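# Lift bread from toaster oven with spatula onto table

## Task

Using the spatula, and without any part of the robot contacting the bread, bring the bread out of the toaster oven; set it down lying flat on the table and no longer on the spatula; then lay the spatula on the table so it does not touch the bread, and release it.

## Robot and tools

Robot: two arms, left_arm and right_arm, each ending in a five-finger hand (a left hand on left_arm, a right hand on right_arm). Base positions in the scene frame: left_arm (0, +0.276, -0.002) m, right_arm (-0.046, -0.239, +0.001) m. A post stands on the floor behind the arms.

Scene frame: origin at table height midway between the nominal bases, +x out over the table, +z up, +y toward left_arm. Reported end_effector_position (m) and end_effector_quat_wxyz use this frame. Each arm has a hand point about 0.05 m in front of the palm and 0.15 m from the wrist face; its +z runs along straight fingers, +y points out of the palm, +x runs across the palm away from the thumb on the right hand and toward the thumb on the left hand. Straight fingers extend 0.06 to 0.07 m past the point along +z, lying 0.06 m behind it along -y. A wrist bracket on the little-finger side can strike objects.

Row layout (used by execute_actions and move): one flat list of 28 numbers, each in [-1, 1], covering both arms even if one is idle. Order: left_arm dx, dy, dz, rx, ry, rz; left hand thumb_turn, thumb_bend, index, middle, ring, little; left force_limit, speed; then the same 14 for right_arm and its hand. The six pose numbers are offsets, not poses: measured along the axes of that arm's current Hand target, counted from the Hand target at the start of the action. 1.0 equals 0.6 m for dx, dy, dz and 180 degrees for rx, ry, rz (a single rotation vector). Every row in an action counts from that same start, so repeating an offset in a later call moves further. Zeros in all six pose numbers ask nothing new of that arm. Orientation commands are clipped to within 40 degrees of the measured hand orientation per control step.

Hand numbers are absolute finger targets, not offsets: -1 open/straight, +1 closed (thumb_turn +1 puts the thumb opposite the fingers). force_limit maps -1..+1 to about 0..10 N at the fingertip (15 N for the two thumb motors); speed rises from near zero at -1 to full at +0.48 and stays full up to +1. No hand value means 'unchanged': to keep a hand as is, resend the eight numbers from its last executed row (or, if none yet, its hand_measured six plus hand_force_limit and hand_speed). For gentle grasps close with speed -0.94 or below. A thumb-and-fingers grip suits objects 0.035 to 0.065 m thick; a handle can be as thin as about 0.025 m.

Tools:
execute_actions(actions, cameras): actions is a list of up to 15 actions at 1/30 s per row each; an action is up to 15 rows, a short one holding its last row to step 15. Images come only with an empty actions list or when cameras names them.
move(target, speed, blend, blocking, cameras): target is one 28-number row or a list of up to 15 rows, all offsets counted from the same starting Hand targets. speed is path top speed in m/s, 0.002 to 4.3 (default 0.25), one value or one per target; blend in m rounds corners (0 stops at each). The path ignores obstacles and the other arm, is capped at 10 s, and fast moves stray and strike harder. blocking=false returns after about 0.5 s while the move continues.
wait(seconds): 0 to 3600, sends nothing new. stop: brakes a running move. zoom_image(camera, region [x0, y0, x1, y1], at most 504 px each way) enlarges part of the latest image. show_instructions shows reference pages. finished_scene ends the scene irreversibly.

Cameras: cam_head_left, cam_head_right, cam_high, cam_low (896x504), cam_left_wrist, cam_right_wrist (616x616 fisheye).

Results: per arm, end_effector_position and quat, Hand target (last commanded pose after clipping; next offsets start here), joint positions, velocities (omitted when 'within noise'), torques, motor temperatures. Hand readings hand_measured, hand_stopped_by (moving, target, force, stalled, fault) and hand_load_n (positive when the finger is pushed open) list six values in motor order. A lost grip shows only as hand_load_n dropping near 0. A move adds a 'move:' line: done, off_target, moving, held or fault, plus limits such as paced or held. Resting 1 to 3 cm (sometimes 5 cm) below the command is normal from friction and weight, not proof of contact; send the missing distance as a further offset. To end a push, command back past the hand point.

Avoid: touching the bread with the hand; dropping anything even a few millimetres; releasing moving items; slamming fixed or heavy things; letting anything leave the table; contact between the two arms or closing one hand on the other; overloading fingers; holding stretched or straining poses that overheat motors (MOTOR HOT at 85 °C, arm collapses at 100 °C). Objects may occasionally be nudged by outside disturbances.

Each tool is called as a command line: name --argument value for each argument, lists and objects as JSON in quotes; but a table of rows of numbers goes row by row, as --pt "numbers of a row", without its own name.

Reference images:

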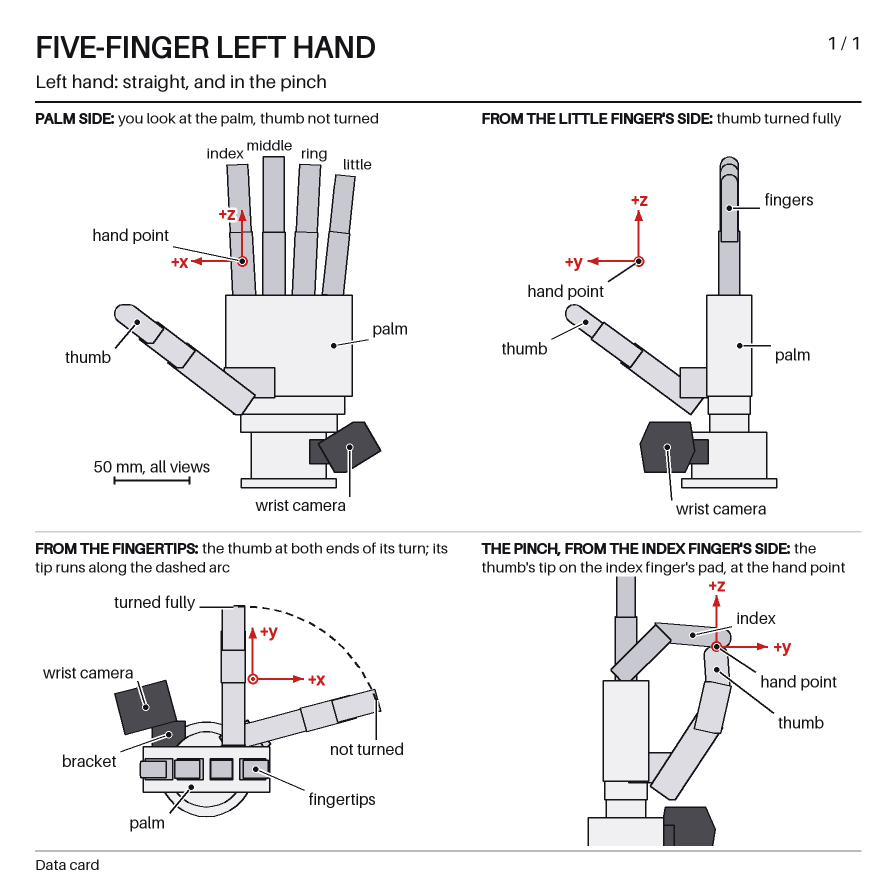

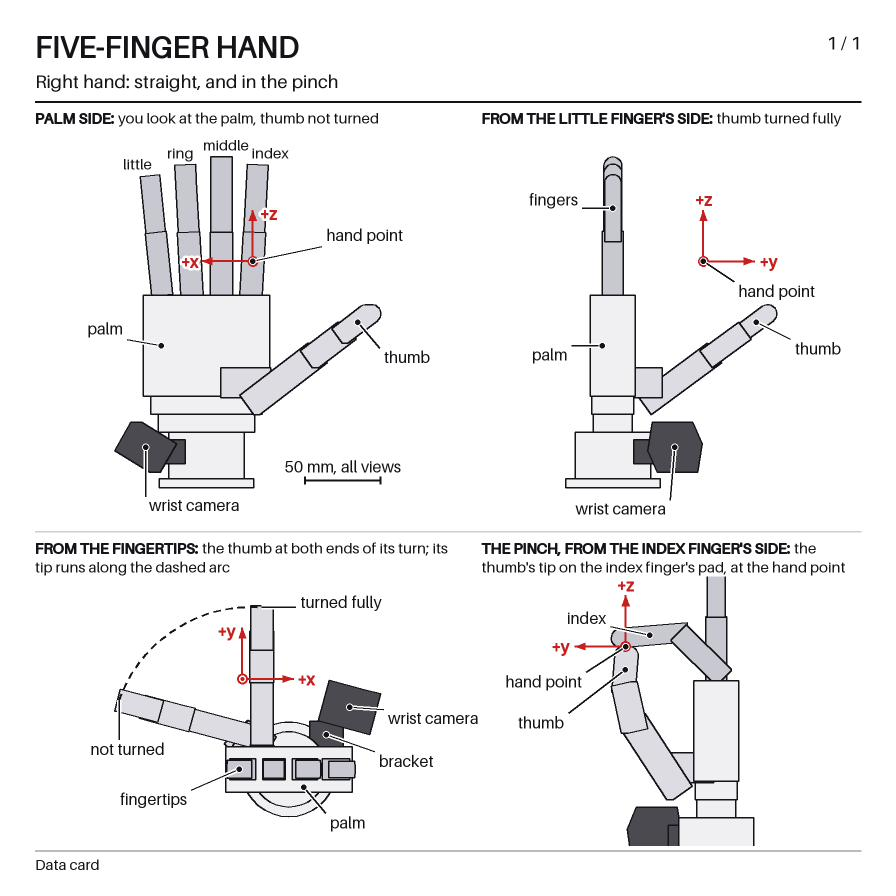

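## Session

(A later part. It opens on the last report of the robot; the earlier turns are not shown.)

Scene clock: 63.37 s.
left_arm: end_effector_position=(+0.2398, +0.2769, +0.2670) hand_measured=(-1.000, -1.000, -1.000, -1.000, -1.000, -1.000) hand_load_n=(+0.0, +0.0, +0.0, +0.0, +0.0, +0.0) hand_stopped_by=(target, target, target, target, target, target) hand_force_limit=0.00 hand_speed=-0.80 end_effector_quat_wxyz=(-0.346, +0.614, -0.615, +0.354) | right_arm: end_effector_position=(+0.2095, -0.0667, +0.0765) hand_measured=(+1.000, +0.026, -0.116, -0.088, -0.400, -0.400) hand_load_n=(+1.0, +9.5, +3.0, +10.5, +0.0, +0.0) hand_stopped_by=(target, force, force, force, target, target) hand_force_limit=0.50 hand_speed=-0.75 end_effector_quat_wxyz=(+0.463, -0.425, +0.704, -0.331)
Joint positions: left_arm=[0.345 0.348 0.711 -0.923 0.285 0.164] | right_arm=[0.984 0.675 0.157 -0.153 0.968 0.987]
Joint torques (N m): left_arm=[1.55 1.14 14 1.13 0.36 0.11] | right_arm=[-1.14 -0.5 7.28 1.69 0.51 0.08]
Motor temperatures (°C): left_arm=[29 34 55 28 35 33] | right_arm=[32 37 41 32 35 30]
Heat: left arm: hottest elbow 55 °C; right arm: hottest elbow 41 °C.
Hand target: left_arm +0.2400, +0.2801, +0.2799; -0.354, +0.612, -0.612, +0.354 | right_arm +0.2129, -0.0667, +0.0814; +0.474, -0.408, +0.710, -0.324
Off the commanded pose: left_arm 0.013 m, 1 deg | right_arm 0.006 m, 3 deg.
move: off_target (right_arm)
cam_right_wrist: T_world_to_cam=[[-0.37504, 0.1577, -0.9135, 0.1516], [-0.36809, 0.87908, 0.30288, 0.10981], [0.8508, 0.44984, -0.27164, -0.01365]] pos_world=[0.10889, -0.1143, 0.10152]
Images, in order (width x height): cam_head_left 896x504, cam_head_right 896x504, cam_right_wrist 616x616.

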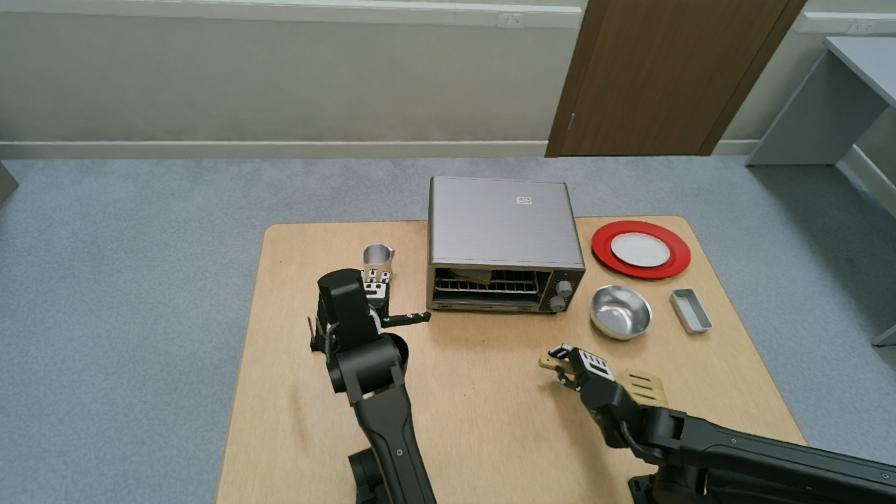

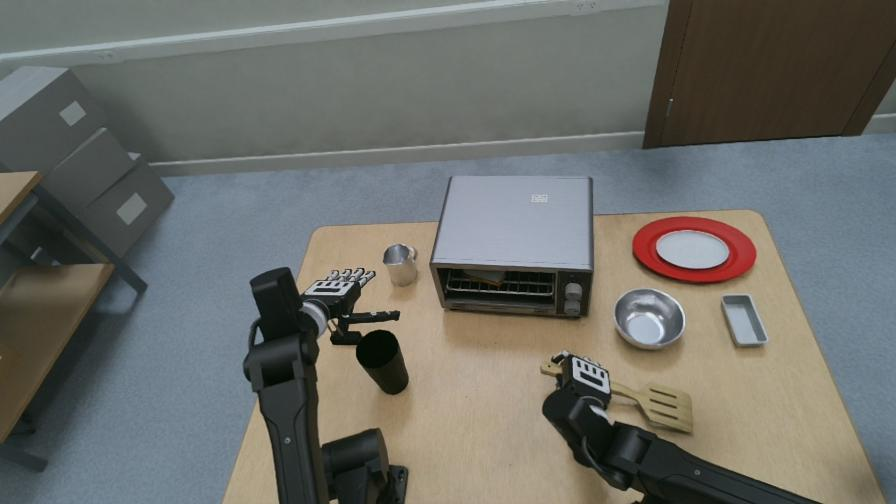

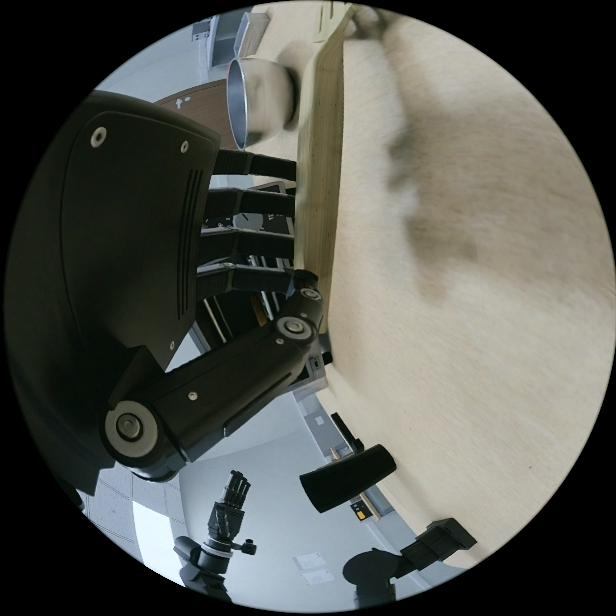

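move --target '[0,0,0,0,0,0,-1,-1,-1,-1,-1,-1,0,-0.8,0,0,0,0,0,0.03,1,0.06,0.35,0.35,-0.4,0.45,-0.4,-0.8]' --speed 0.05 --cameras '["cam_right_wrist"]'

zoom_image --camera "cam_right_wrist" --region '[200, 100, 400, 340]'

Scene clock: 65.23 s.
left_arm: end_effector_position=(+0.2398, +0.2769, +0.2670) hand_measured=(-1.000, -1.000, -1.000, -1.000, -1.000, -1.000) hand_load_n=(+0.0, +0.0, +0.0, +0.0, -0.5, +0.0) hand_stopped_by=(target, target, target, target, target, target) hand_force_limit=0.00 hand_speed=-0.80 end_effector_quat_wxyz=(-0.346, +0.614, -0.615, +0.354) | right_arm: end_effector_position=(+0.2101, -0.0657, +0.0778) hand_measured=(+1.000, +0.028, -0.116, -0.088, -0.400, -0.070) hand_load_n=(+0.0, +0.0, +0.0, +0.0, +0.0, +0.0) hand_stopped_by=(target, force, force, force, target, force) hand_force_limit=-0.40 hand_speed=-0.80 end_effector_quat_wxyz=(+0.480, -0.389, +0.724, -0.306)
Joint positions: left_arm=[0.345 0.348 0.711 -0.923 0.285 0.164] | right_arm=[0.982 0.666 0.141 -0.141 0.967 1.085]
Joint torques (N m): left_arm=[1.67 1.26 14 1.11 0.36 0.1] | right_arm=[-1.08 -0.26 7.12 1.77 0.55 0.06]
Motor temperatures (°C): left_arm=[29 34 56 28 35 33] | right_arm=[32 37 40 32 35 30]
Heat: left arm: hottest elbow 56 °C; right arm: hottest elbow 40 °C.
Hand target: left_arm +0.2400, +0.2801, +0.2799; -0.354, +0.612, -0.612, +0.354 | right_arm +0.2129, -0.0666, +0.0813; +0.489, -0.374, +0.729, -0.301
Off the commanded pose: left_arm 0.013 m, 1 deg | right_arm 0.005 m, 2 deg.
move: done
cam_right_wrist: T_world_to_cam=[[-0.35961, 0.2576, -0.89684, 0.15488], [-0.34067, 0.85855, 0.3832, 0.09539], [0.86869, 0.44333, -0.22099, -0.02246]] pos_world=[0.1077, -0.11184, 0.09738]

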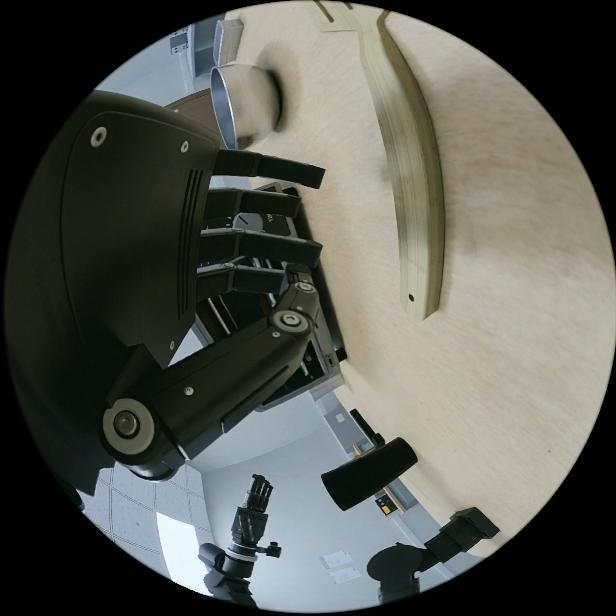

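Scaled by 2.100 from the camera's image (finer frame: 880x880).

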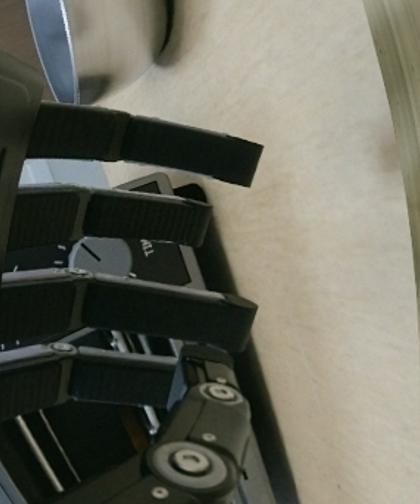

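move --target '[0,0,0,0,0,0,-1,-1,-1,-1,-1,-1,0,-0.8,0,-0.06,0,0,0,-0.12,1,0,-0.4,-0.4,-0.4,-0.4,0,-0.5]' --speed 0.12 --cameras '["cam_right_wrist","cam_head_right","cam_head_left"]'

zoom_image --camera "cam_head_right" --region '[520, 330, 730, 450]'

zoom_image --camera "cam_head_left" --region '[500, 310, 710, 430]'

Scene clock: 69.03 s.
left_arm: end_effector_position=(+0.2398, +0.2769, +0.2670) hand_measured=(-1.000, -1.000, -1.000, -1.000, -1.000, -1.000) hand_load_n=(+0.0, +0.0, +0.0, +0.0, +0.0, +0.0) hand_stopped_by=(target, target, target, target, target, target) hand_force_limit=0.00 hand_speed=-0.80 end_effector_quat_wxyz=(-0.346, +0.614, -0.615, +0.354) | right_arm: end_effector_position=(+0.2133, -0.0923, +0.0855) hand_measured=(+1.000, +0.000, -0.400, -0.400, -0.400, -0.400) hand_load_n=(+0.0, +0.0, +0.0, +0.0, +0.0, +0.0) hand_stopped_by=(target, target, target, target, target, target) hand_force_limit=0.00 hand_speed=-0.50 end_effector_quat_wxyz=(+0.411, -0.514, +0.645, -0.387)
Joint positions: left_arm=[0.345 0.348 0.711 -0.923 0.285 0.164] | right_arm=[0.886 0.57 0.187 -0.23 0.89 0.643]
Joint torques (N m): left_arm=[1.73 1.2 14.02 1.11 0.35 0.1] | right_arm=[-1.44 -0.09 11.71 0.42 0.41 -0.24]
Motor temperatures (°C): left_arm=[29 34 56 28 35 33] | right_arm=[32 37 41 32 35 30]
Heat: left arm: hottest elbow 56 °C; right arm: hottest elbow 41 °C.
Hand target: left_arm +0.2400, +0.2801, +0.2799; -0.354, +0.612, -0.612, +0.354 | right_arm +0.2219, -0.0861, +0.1103; +0.424, -0.504, +0.646, -0.387
Off the commanded pose: left_arm 0.013 m, 1 deg | right_arm 0.027 m, 2 deg.
move: off_target (right_arm)
cam_right_wrist: T_world_to_cam=[[-0.40465, -0.10218, -0.90874, 0.14717], [-0.44107, 0.89232, 0.09607, 0.16547], [0.80107, 0.43969, -0.40615, 0.01823]] pos_world=[0.11793, -0.14062, 0.12525]
Images, in order (width x height): cam_head_left 896x504, cam_head_right 896x504, cam_right_wrist 616x616.

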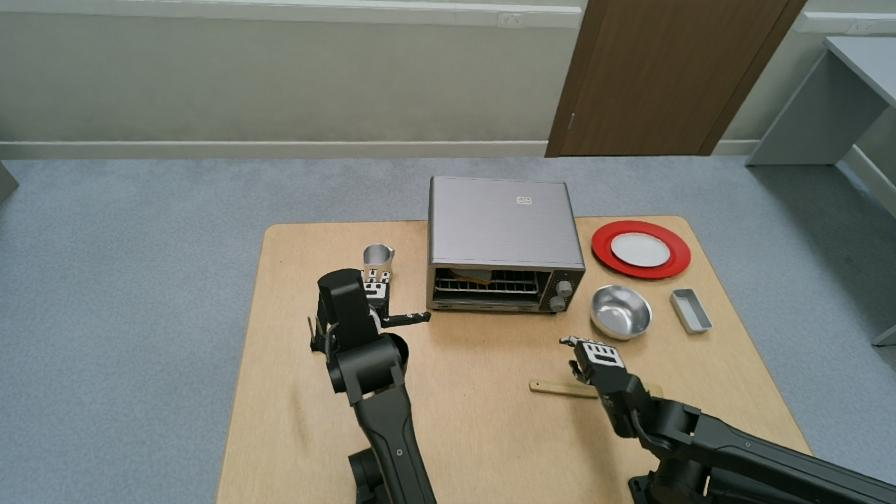

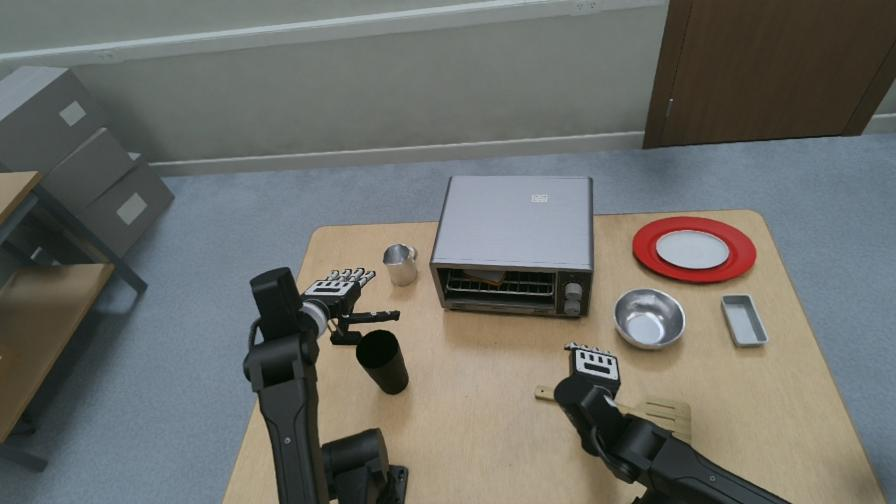

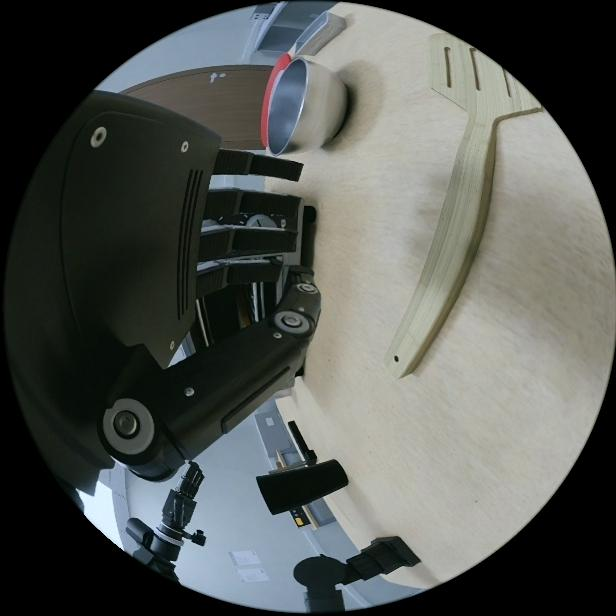

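Scaled by 2.400 from the camera's image (finer frame: 1280x720).

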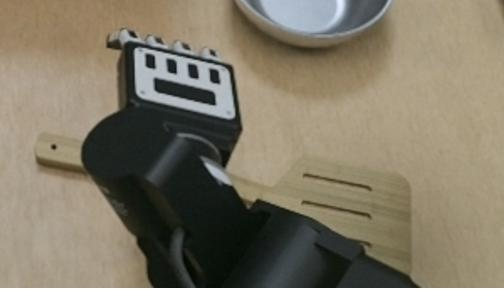

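Scaled by 2.400 from the camera's image (finer frame: 1280x720).

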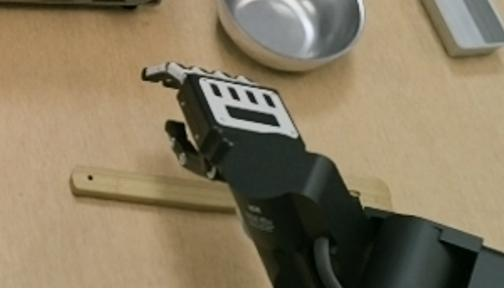

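move --target '[0,0,0,0,0,0,-1,-1,-1,-1,-1,-1,0,-0.8,-0.0283,0.0998,-0.0608,0.001,0.0306,-0.0725,1,-0.1,-0.5,-0.5,-0.5,-0.5,0,-0.5]' --speed 0.12 --cameras '["cam_right_wrist","cam_head_right"]'

Scene clock: 72.47 s.
left_arm: end_effector_position=(+0.2398, +0.2769, +0.2670) hand_measured=(-1.000, -1.000, -1.000, -1.000, -1.000, -1.000) hand_load_n=(+0.0, +0.0, +0.0, +0.0, +0.0, +0.0) hand_stopped_by=(target, target, target, target, target, target) hand_force_limit=0.00 hand_speed=-0.80 end_effector_quat_wxyz=(-0.346, +0.614, -0.615, +0.354) | right_arm: end_effector_position=(+0.1684, -0.0712, +0.0579) hand_measured=(+1.000, -0.100, -0.500, -0.500, -0.500, -0.500) hand_load_n=(+0.0, +0.0, +0.0, +0.0, -0.5, +0.0) hand_stopped_by=(target, target, target, target, target, target) hand_force_limit=0.00 hand_speed=-0.50 end_effector_quat_wxyz=(-0.335, +0.559, -0.600, +0.464)
Joint positions: left_arm=[0.345 0.348 0.711 -0.923 0.285 0.164] | right_arm=[1.264 0.942 0.324 -0.7 1.206 1.175]
Joint torques (N m): left_arm=[1.55 1.2 14.01 1.17 0.35 0.1] | right_arm=[0.79 -1.2 9.55 -0.43 1 0.05]
Motor temperatures (°C): left_arm=[29 34 57 28 35 33] | right_arm=[31 37 42 32 35 30]
Heat: left arm: hottest elbow 57 °C; right arm: hottest elbow 42 °C.
Hand target: left_arm +0.2400, +0.2801, +0.2799; -0.354, +0.612, -0.612, +0.354 | right_arm +0.1707, -0.0552, +0.0699; -0.346, +0.554, -0.603, +0.457
Off the commanded pose: left_arm 0.013 m, 1 deg | right_arm 0.020 m, 2 deg.
move: off_target (right_arm)
cam_right_wrist: T_world_to_cam=[[-0.42282, -0.3156, -0.84948, 0.09064], [-0.42603, 0.89658, -0.12105, 0.13978], [0.79983, 0.31072, -0.51354, 0.03093]] pos_world=[0.07314, -0.10633, 0.1098]
Images, in order (width x height): cam_head_right 896x504, cam_right_wrist 616x616.

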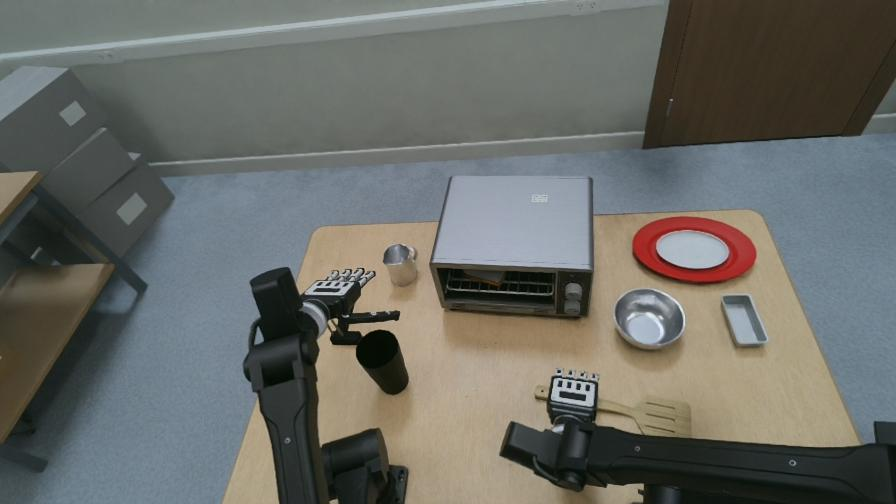

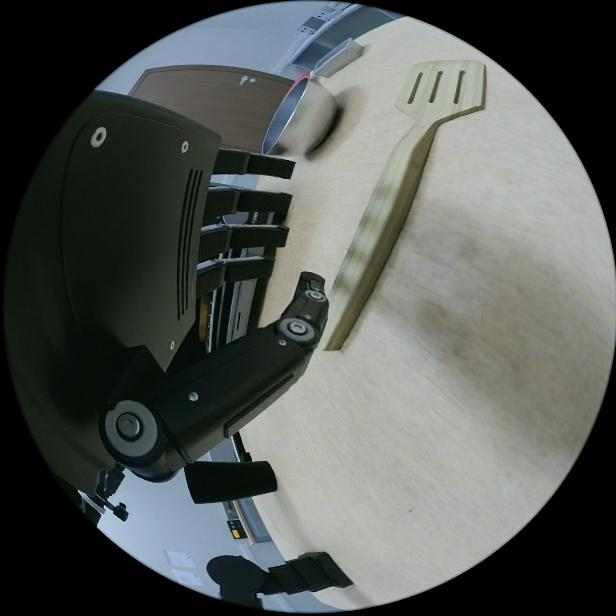

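move --target '[0,0,0,0,0,0,-1,-1,-1,-1,-1,-1,0,-0.8,-0.0190,0.0608,0.0233,0,0,0,1,-0.1,-0.5,-0.5,-0.5,-0.5,0,-0.5]' --speed 0.08 --cameras '["cam_right_wrist","cam_head_left"]'

zoom_image --camera "cam_head_left" --region '[500, 330, 710, 450]'

Scene clock: 74.07 s.
left_arm: end_effector_position=(+0.2398, +0.2769, +0.2670) hand_measured=(-1.000, -1.000, -1.000, -1.000, -1.000, -1.000) hand_load_n=(-0.5, +0.0, +0.0, +0.0, +0.0, +0.0) hand_stopped_by=(target, target, target, target, target, target) hand_force_limit=0.00 hand_speed=-0.80 end_effector_quat_wxyz=(-0.346, +0.614, -0.615, +0.354) | right_arm: end_effector_position=(+0.1731, -0.0481, +0.0330) hand_measured=(+1.000, -0.100, -0.500, -0.500, -0.500, -0.500) hand_load_n=(+0.0, +0.5, +0.0, -0.5, +0.0, +0.0) hand_stopped_by=(target, target, target, target, target, target) hand_force_limit=0.00 hand_speed=-0.50 end_effector_quat_wxyz=(+0.346, -0.552, +0.606, -0.457)
Joint positions: left_arm=[0.345 0.348 0.711 -0.923 0.285 0.164] | right_arm=[1.274 1.112 0.324 -0.524 1.208 1.204]
Joint torques (N m): left_arm=[1.49 1.26 14.01 1.13 0.34 0.11] | right_arm=[-0.09 -2.14 5.23 0.81 1 -0.17]
Motor temperatures (°C): left_arm=[29 34 57 28 35 33] | right_arm=[31 37 41 32 35 30]
Heat: left arm: hottest elbow 57 °C; right arm: hottest elbow 41 °C.
Hand target: left_arm +0.2400, +0.2801, +0.2799; -0.354, +0.612, -0.612, +0.354 | right_arm +0.1724, -0.0476, +0.0300; +0.346, -0.554, +0.603, -0.457
Off the commanded pose: left_arm 0.013 m, 1 deg | right_arm 0.003 m, 0 deg.
move: done
cam_right_wrist: T_world_to_cam=[[-0.4159, -0.28847, -0.86245, 0.07922], [-0.42456, 0.90025, -0.09638, 0.11718], [0.80423, 0.32608, -0.49689, 0.00666]] pos_world=[0.07734, -0.08482, 0.08292]
Images, in order (width x height): cam_head_left 896x504, cam_right_wrist 616x616.

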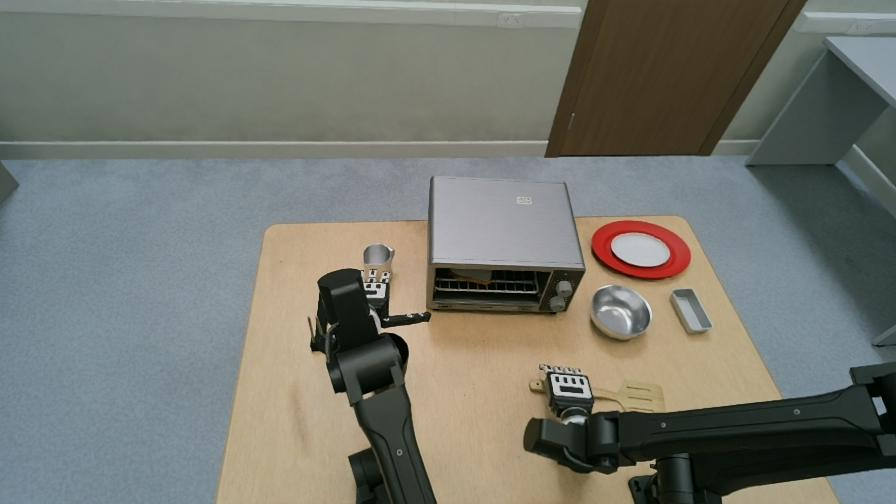

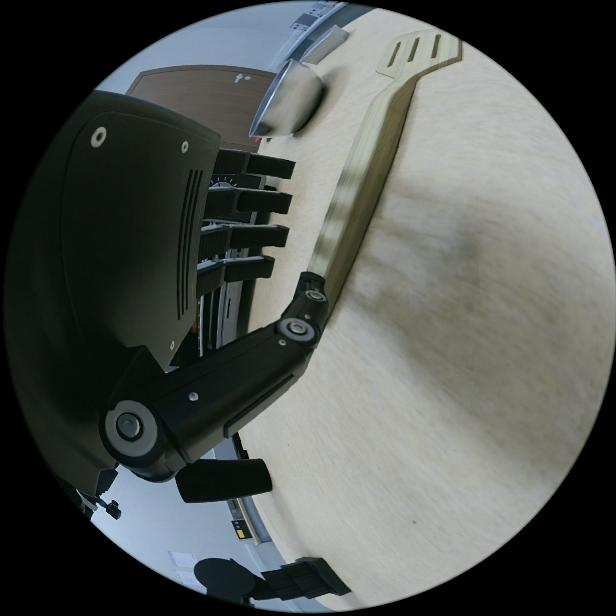

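Scaled by 2.400 from the camera's image (finer frame: 1280x720).

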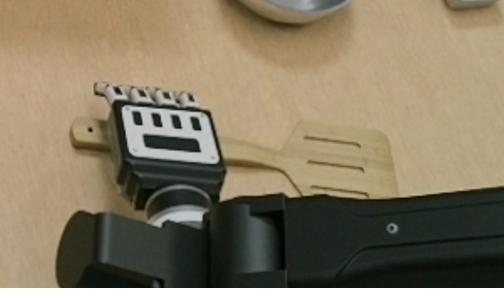

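move --target '[0,0,0,0,0,0,-1,-1,-1,-1,-1,-1,0,-0.8,-0.0023,0.0233,-0.006,0,0,0,1,-0.1,-0.5,-0.5,-0.5,-0.5,0,-0.5]' --speed 0.08 --cameras '["cam_right_wrist"]'

Scene clock: 75.57 s.
left_arm: end_effector_position=(+0.2398, +0.2769, +0.2670) hand_measured=(-1.000, -1.000, -1.000, -1.000, -1.000, -1.000) hand_load_n=(-0.5, +0.0, +0.0, +0.0, +0.0, -0.5) hand_stopped_by=(target, target, target, target, target, target) hand_force_limit=0.00 hand_speed=-0.80 end_effector_quat_wxyz=(-0.346, +0.614, -0.615, +0.354) | right_arm: end_effector_position=(+0.1672, -0.0443, +0.0216) hand_measured=(+1.000, -0.100, -0.500, -0.500, -0.500, -0.500) hand_load_n=(+0.0, +0.0, +0.0, +0.0, +0.0, +0.0) hand_stopped_by=(target, target, target, target, target, target) hand_force_limit=0.00 hand_speed=-0.50 end_effector_quat_wxyz=(+0.350, -0.550, +0.607, -0.455)
Joint positions: left_arm=[0.345 0.348 0.711 -0.923 0.285 0.164] | right_arm=[1.307 1.177 0.324 -0.533 1.215 1.293]
Joint torques (N m): left_arm=[1.61 1.14 14 1.1 0.36 0.1] | right_arm=[0.79 -2.14 5.05 -0.46 1.03 0.02]
Motor temperatures (°C): left_arm=[29 34 57 28 35 33] | right_arm=[31 37 41 32 35 30]
Heat: left arm: hottest elbow 57 °C; right arm: hottest elbow 41 °C.
Hand target: left_arm +0.2400, +0.2801, +0.2799; -0.354, +0.612, -0.612, +0.354 | right_arm +0.1644, -0.0460, +0.0181; +0.346, -0.554, +0.603, -0.457
Off the commanded pose: left_arm 0.013 m, 1 deg | right_arm 0.005 m, 1 deg.
move: done
cam_right_wrist: T_world_to_cam=[[-0.41304, -0.28094, -0.8663, 0.0679], [-0.42499, 0.90076, -0.08948, 0.11017], [0.80547, 0.33121, -0.49145, 0.00438]] pos_world=[0.07134, -0.08161, 0.07083]

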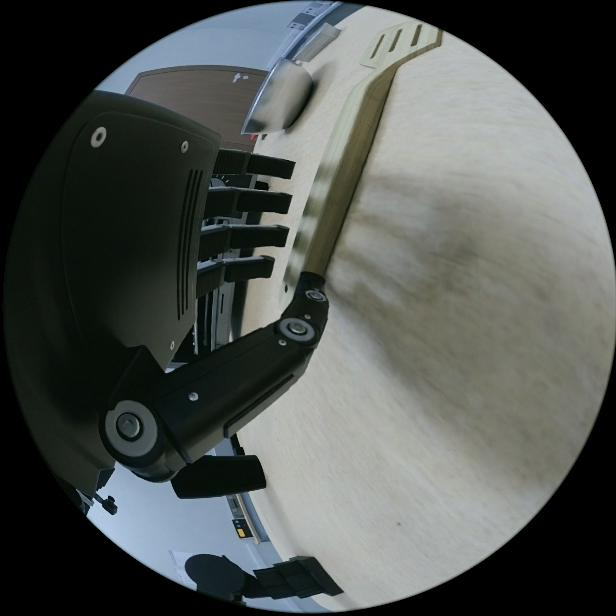

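move --target '[0,0,0,0,0,0,-1,-1,-1,-1,-1,-1,0,-0.8,-0.0023,0.0233,0.0026,0,0,0,1,-0.1,-0.5,-0.5,-0.5,-0.5,0,-0.5]' --speed 0.05 --cameras '["cam_right_wrist"]'

Scene clock: 76.73 s.
left_arm: end_effector_position=(+0.2398, +0.2769, +0.2670) hand_measured=(-1.000, -1.000, -1.000, -1.000, -1.000, -1.000) hand_load_n=(-0.5, +0.0, +0.0, +0.0, +0.0, +0.0) hand_stopped_by=(target, target, target, target, target, target) hand_force_limit=0.00 hand_speed=-0.80 end_effector_quat_wxyz=(-0.346, +0.614, -0.615, +0.354) | right_arm: end_effector_position=(+0.1632, -0.0478, +0.0072) hand_measured=(+1.000, -0.100, -0.500, -0.500, -0.500, -0.500) hand_load_n=(+0.5, +0.0, +0.0, +0.0, +0.0, +0.0) hand_stopped_by=(target, target, target, target, target, target) hand_force_limit=0.00 hand_speed=-0.50 end_effector_quat_wxyz=(+0.341, -0.554, +0.604, -0.460)
Joint positions: left_arm=[0.345 0.348 0.711 -0.923 0.285 0.164] | right_arm=[1.322 1.244 0.32 -0.531 1.218 1.344]
Joint torques (N m): left_arm=[1.61 1.26 14.01 1.11 0.35 0.11] | right_arm=[0.97 -2.78 4.37 0.39 1 -0.01]
Motor temperatures (°C): left_arm=[29 34 57 28 35 33] | right_arm=[31 37 41 32 35 30]
Heat: left arm: hottest elbow 57 °C; right arm: hottest elbow 41 °C.
Hand target: left_arm +0.2400, +0.2801, +0.2799; -0.354, +0.612, -0.612, +0.354 | right_arm +0.1612, -0.0454, +0.0043; -0.346, +0.554, -0.603, +0.457
Off the commanded pose: left_arm 0.013 m, 1 deg | right_arm 0.004 m, 1 deg.
move: done
cam_right_wrist: T_world_to_cam=[[-0.41838, -0.2996, -0.85744, 0.05271], [-0.42357, 0.89945, -0.1076, 0.11009], [0.80346, 0.31817, -0.50321, 0.00154]] pos_world=[0.06744, -0.08372, 0.05781]

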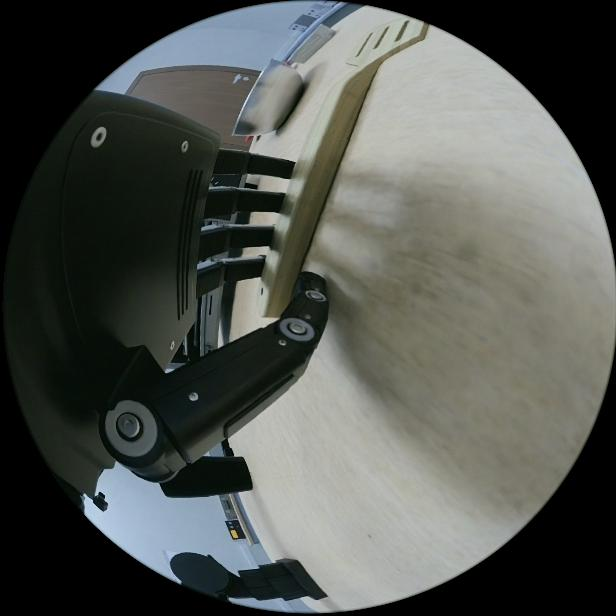

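move --pt "0 0 0 0 0 0 -1 -1 -1 -1 -1 -1 0 -0.8 0 0 0 0 0 0 1 0.02 0.0 0.0 0.0 0.0 -0.3 -0.85" --pt "0 0 0 0 0 0 -1 -1 -1 -1 -1 -1 0 -0.8 0 0 0 0 0 0 1 0.05 0.3 0.3 0.3 0.3 0.3 -0.85" --cameras '["cam_right_wrist"]'

Scene clock: 78.63 s.
left_arm: end_effector_position=(+0.2398, +0.2769, +0.2670) hand_measured=(-1.000, -1.000, -1.000, -1.000, -1.000, -1.000) hand_load_n=(+0.0, +0.0, +0.0, +0.0, +0.0, +0.0) hand_stopped_by=(target, target, target, target, target, target) hand_force_limit=0.00 hand_speed=-0.80 end_effector_quat_wxyz=(-0.346, +0.614, -0.615, +0.354) | right_arm: end_effector_position=(+0.1665, -0.0488, +0.0117) hand_measured=(+1.000, +0.046, -0.144, -0.158, -0.116, -0.074) hand_load_n=(+6.0, +9.0, +8.5, +6.0, +4.0, +5.0) hand_stopped_by=(target, target, force, force, force, force) hand_force_limit=0.30 hand_speed=-0.85 end_effector_quat_wxyz=(+0.348, -0.547, +0.599, -0.470)
Joint positions: left_arm=[0.345 0.348 0.711 -0.923 0.285 0.164] | right_arm=[1.323 1.245 0.32 -0.531 1.246 1.348]
Joint torques (N m): left_arm=[1.61 1.26 13.98 1.14 0.36 0.1] | right_arm=[1.14 -2.84 4.48 0.5 -0.25 0]
Motor temperatures (°C): left_arm=[29 34 58 28 35 33] | right_arm=[31 37 41 32 35 30]
Heat: left arm: hottest elbow 58 °C; right arm: hottest elbow 41 °C.
Hand target: left_arm +0.2400, +0.2801, +0.2799; -0.354, +0.612, -0.612, +0.354 | right_arm +0.1611, -0.0453, +0.0043; +0.346, -0.554, +0.603, -0.457
Off the commanded pose: left_arm 0.013 m, 1 deg | right_arm 0.010 m, 2 deg.
move: done
cam_right_wrist: T_world_to_cam=[[-0.39556, -0.30035, -0.86794, 0.05408], [-0.41652, 0.90091, -0.12193, 0.11207], [0.81856, 0.31328, -0.48147, -0.00157]] pos_world=[0.06935, -0.08423, 0.05985]

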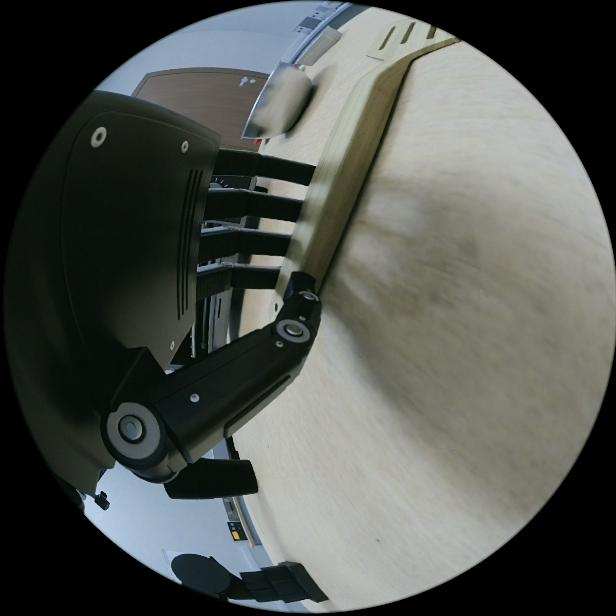

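move --target '[0,0,0,0,0,0,-1,-1,-1,-1,-1,-1,0,-0.8,0,0,0,0,0,0,1,0.08,0.35,0.35,0.35,0.35,0.75,-0.88]'

Scene clock: 79.17 s.
left_arm: end_effector_position=(+0.2398, +0.2769, +0.2670) hand_measured=(-1.000, -1.000, -1.000, -1.000, -1.000, -1.000) hand_load_n=(-0.5, +0.0, +0.0, +0.0, +0.0, +0.0) hand_stopped_by=(target, target, target, target, target, target) hand_force_limit=0.00 hand_speed=-0.80 end_effector_quat_wxyz=(-0.346, +0.614, -0.615, +0.354) | right_arm: end_effector_position=(+0.1669, -0.0490, +0.0122) hand_measured=(+1.000, +0.068, -0.134, -0.106, -0.074, -0.010) hand_load_n=(+8.5, +14.0, +10.5, +9.0, +8.0, +9.0) hand_stopped_by=(target, force, force, force, force, force) hand_force_limit=0.75 hand_speed=-0.88 end_effector_quat_wxyz=(+0.349, -0.546, +0.599, -0.471)
Joint positions: left_arm=[0.345 0.348 0.711 -0.923 0.285 0.164] | right_arm=[1.323 1.245 0.32 -0.531 1.249 1.348]
Joint torques (N m): left_arm=[1.55 1.14 14.01 1.1 0.35 0.1] | right_arm=[0.73 -2.78 4.48 0.28 -0.34 0.01]
Motor temperatures (°C): left_arm=[29 34 58 28 35 33] | right_arm=[31 37 41 32 35 30]
Heat: left arm: hottest elbow 58 °C; right arm: hottest elbow 41 °C.
Hand target: left_arm +0.2400, +0.2801, +0.2799; -0.354, +0.612, -0.612, +0.354 | right_arm +0.1611, -0.0453, +0.0043; +0.346, -0.554, +0.603, -0.457
Off the commanded pose: left_arm 0.013 m, 1 deg | right_arm 0.010 m, 2 deg.
move: done

move --target '[0,0,0,0,0,0,-1,-1,-1,-1,-1,-1,0,-0.8,-0.0158,-0.183,-0.0197,0,0,0,1,0.08,0.35,0.35,0.35,0.35,0.75,-0.88]' --speed 0.08 --cameras '["cam_right_wrist","cam_head_right","cam_head_left"]'

Scene clock: 81.50 s.
left_arm: end_effector_position=(+0.2398, +0.2769, +0.2670) hand_measured=(-1.000, -1.000, -1.000, -1.000, -1.000, -1.000) hand_load_n=(+0.0, +0.0, +0.0, +0.0, +0.0, +0.0) hand_stopped_by=(target, target, target, target, target, target) hand_force_limit=0.00 hand_speed=-0.80 end_effector_quat_wxyz=(-0.346, +0.614, -0.615, +0.354) | right_arm: end_effector_position=(+0.1838, -0.0402, +0.0913) hand_measured=(+1.000, +0.066, -0.134, -0.106, -0.074, -0.010) hand_load_n=(+9.0, +16.0, +10.0, +7.5, +7.0, +6.5) hand_stopped_by=(target, force, force, force, force, force) hand_force_limit=0.75 hand_speed=-0.88 end_effector_quat_wxyz=(-0.338, +0.561, -0.599, +0.460)
Joint positions: left_arm=[0.345 0.348 0.711 -0.923 0.285 0.164] | right_arm=[1.233 0.962 0.432 -0.688 1.192 1.075]
Joint torques (N m): left_arm=[1.61 1.32 14 1.13 0.35 0.11] | right_arm=[-1.2 -4.01 10.28 -0.28 0.91 -0.35]
Motor temperatures (°C): left_arm=[29 34 58 28 35 33] | right_arm=[31 37 41 32 35 30]
Heat: left arm: hottest elbow 58 °C; right arm: hottest elbow 41 °C.
Hand target: left_arm +0.2400, +0.2801, +0.2799; -0.354, +0.612, -0.612, +0.354 | right_arm +0.1902, -0.0306, +0.1103; -0.346, +0.554, -0.603, +0.457
Off the commanded pose: left_arm 0.013 m, 1 deg | right_arm 0.022 m, 1 deg.
move: off_target (right_arm)
cam_right_wrist: T_world_to_cam=[[-0.42096, -0.3145, -0.85082, 0.13504], [-0.43379, 0.89356, -0.11567, 0.12349], [0.79663, 0.32038, -0.51258, 0.02696]] pos_world=[0.08893, -0.07651, 0.143]
Images, in order (width x height): cam_head_left 896x504, cam_head_right 896x504, cam_right_wrist 616x616.

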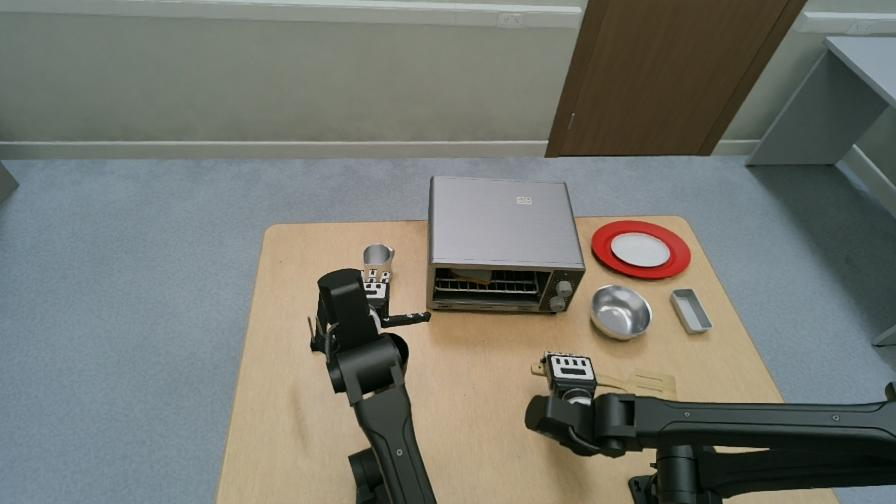

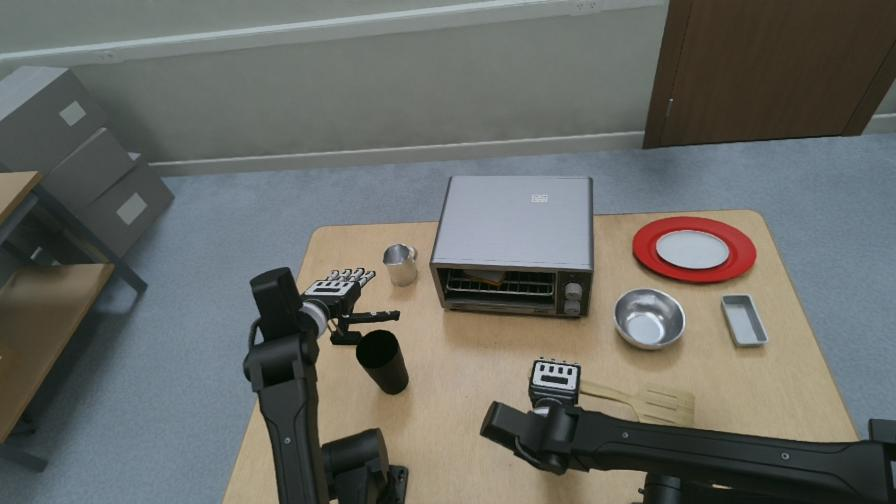

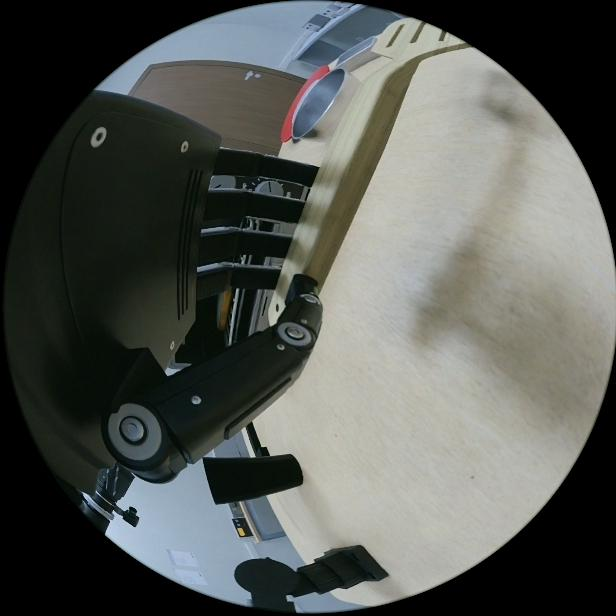

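move --target '[0,-0.05,-0.0866,0.05,0,0,-1,-1,-1,-1,-1,-1,0,-0.8,0,0,0,0,0,0,1,0.08,0.35,0.35,0.35,0.35,0.75,-0.88]' --speed 0.08 --cameras '["cam_left_wrist"]'

Scene clock: 83.60 s.
left_arm: end_effector_position=(+0.2139, +0.2791, +0.3103) hand_measured=(-1.000, -1.000, -1.000, -1.000, -1.000, -1.000) hand_load_n=(+0.0, +0.0, +0.0, +0.0, +0.0, +0.0) hand_stopped_by=(target, target, target, target, target, target) hand_force_limit=0.00 hand_speed=-0.80 end_effector_quat_wxyz=(-0.382, +0.593, -0.585, +0.400) | right_arm: end_effector_position=(+0.1838, -0.0403, +0.0913) hand_measured=(+1.000, +0.066, -0.134, -0.106, -0.074, -0.010) hand_load_n=(+9.0, +16.0, +9.5, +7.5, +7.0, +6.5) hand_stopped_by=(target, force, force, force, force, force) hand_force_limit=0.75 hand_speed=-0.88 end_effector_quat_wxyz=(-0.338, +0.561, -0.599, +0.461)
Joint positions: left_arm=[0.613 0.246 0.759 -0.987 0.554 0.234] | right_arm=[1.233 0.962 0.432 -0.688 1.192 1.074]
Joint torques (N m): left_arm=[1.61 1.67 14.61 1.11 0.43 0.1] | right_arm=[-0.85 -3.55 10.35 -0.17 0.91 -0.28]
Motor temperatures (°C): left_arm=[29 34 58 28 35 33] | right_arm=[31 37 41 32 35 30]
Heat: left arm: hottest elbow 58 °C; right arm: hottest elbow 41 °C.
Hand target: left_arm +0.2100, +0.2801, +0.3317; -0.401, +0.582, -0.583, +0.400 | right_arm +0.1902, -0.0306, +0.1103; -0.346, +0.554, -0.603, +0.457
Off the commanded pose: left_arm 0.022 m, 3 deg | right_arm 0.022 m, 1 deg.
move: off_target (left_arm)
cam_left_wrist: T_world_to_cam=[[0.32724, -0.24795, 0.91183, -0.28278], [-0.56959, -0.82171, -0.01903, 0.36046], [0.75398, -0.51314, -0.41013, 0.22636]] pos_world=[0.12719, 0.34223, 0.35754]

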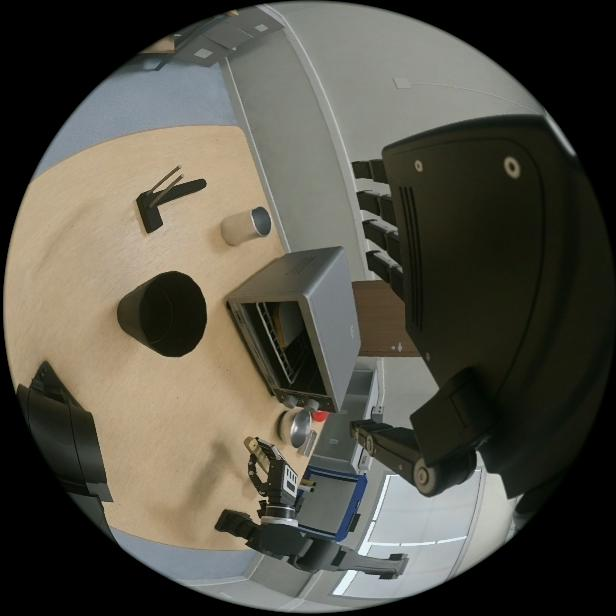

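move --target '[-0.1,0,0,0,-0.02,0,-1,-1,-1,-1,-1,-1,0,-0.8,0,0,0,0,0,0,1,0.08,0.35,0.35,0.35,0.35,0.75,-0.88]' --speed 0.06 --cameras '["cam_left_wrist","cam_head_left"]'

Scene clock: 85.77 s.
left_arm: end_effector_position=(+0.2113, +0.3372, +0.3125) hand_measured=(-1.000, -1.000, -1.000, -1.000, -1.000, -1.000) hand_load_n=(-0.5, +0.0, +0.0, +0.0, +0.0, +0.0) hand_stopped_by=(target, target, target, target, target, target) hand_force_limit=0.00 hand_speed=-0.80 end_effector_quat_wxyz=(-0.404, +0.603, -0.569, +0.388) | right_arm: end_effector_position=(+0.1838, -0.0403, +0.0913) hand_measured=(+1.000, +0.066, -0.134, -0.106, -0.074, -0.010) hand_load_n=(+9.0, +16.0, +10.0, +8.0, +7.0, +7.0) hand_stopped_by=(target, force, force, force, force, force) hand_force_limit=0.75 hand_speed=-0.88 end_effector_quat_wxyz=(-0.338, +0.561, -0.599, +0.461)
Joint positions: left_arm=[1.05 0.362 0.788 -1.051 0.879 0.498] | right_arm=[1.233 0.962 0.432 -0.688 1.192 1.074]
Joint torques (N m): left_arm=[1.49 1.61 14.8 0.92 0.6 0.11] | right_arm=[-0.91 -3.25 10.37 -0.36 0.92 -0.28]
Motor temperatures (°C): left_arm=[29 34 58 28 35 33] | right_arm=[31 37 41 32 35 30]
Heat: left arm: hottest elbow 58 °C; right arm: hottest elbow 41 °C.
Hand target: left_arm +0.2100, +0.3400, +0.3319; -0.419, +0.595, -0.570, +0.382 | right_arm +0.1902, -0.0306, +0.1103; -0.346, +0.554, -0.603, +0.457
Off the commanded pose: left_arm 0.020 m, 2 deg | right_arm 0.022 m, 1 deg.
move: off_target (left_arm)
cam_left_wrist: T_world_to_cam=[[0.32693, -0.24661, 0.9123, -0.27012], [-0.52112, -0.85237, -0.04366, 0.41443], [0.78839, -0.46114, -0.40718, 0.23335]] pos_world=[0.12031, 0.39424, 0.35954]
Images, in order (width x height): cam_head_left 896x504, cam_left_wrist 616x616.

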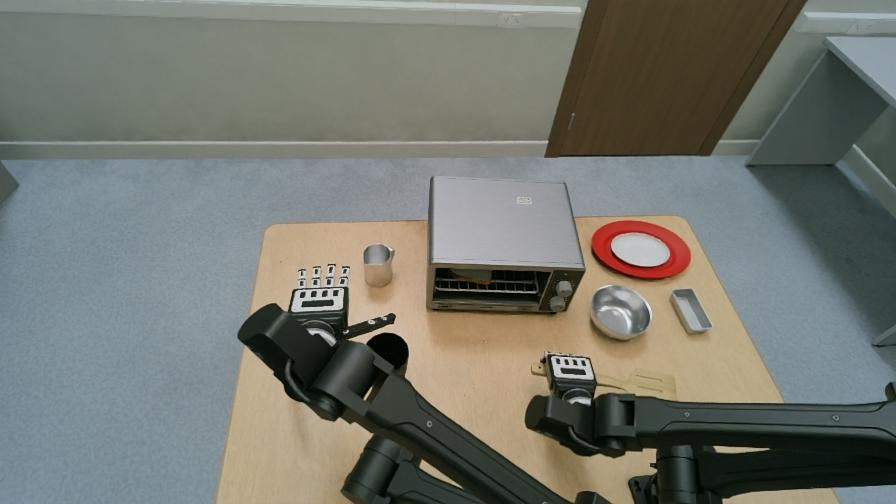

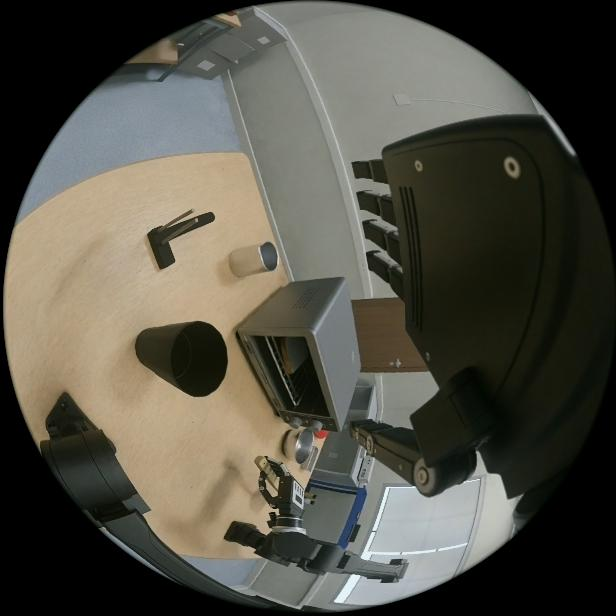

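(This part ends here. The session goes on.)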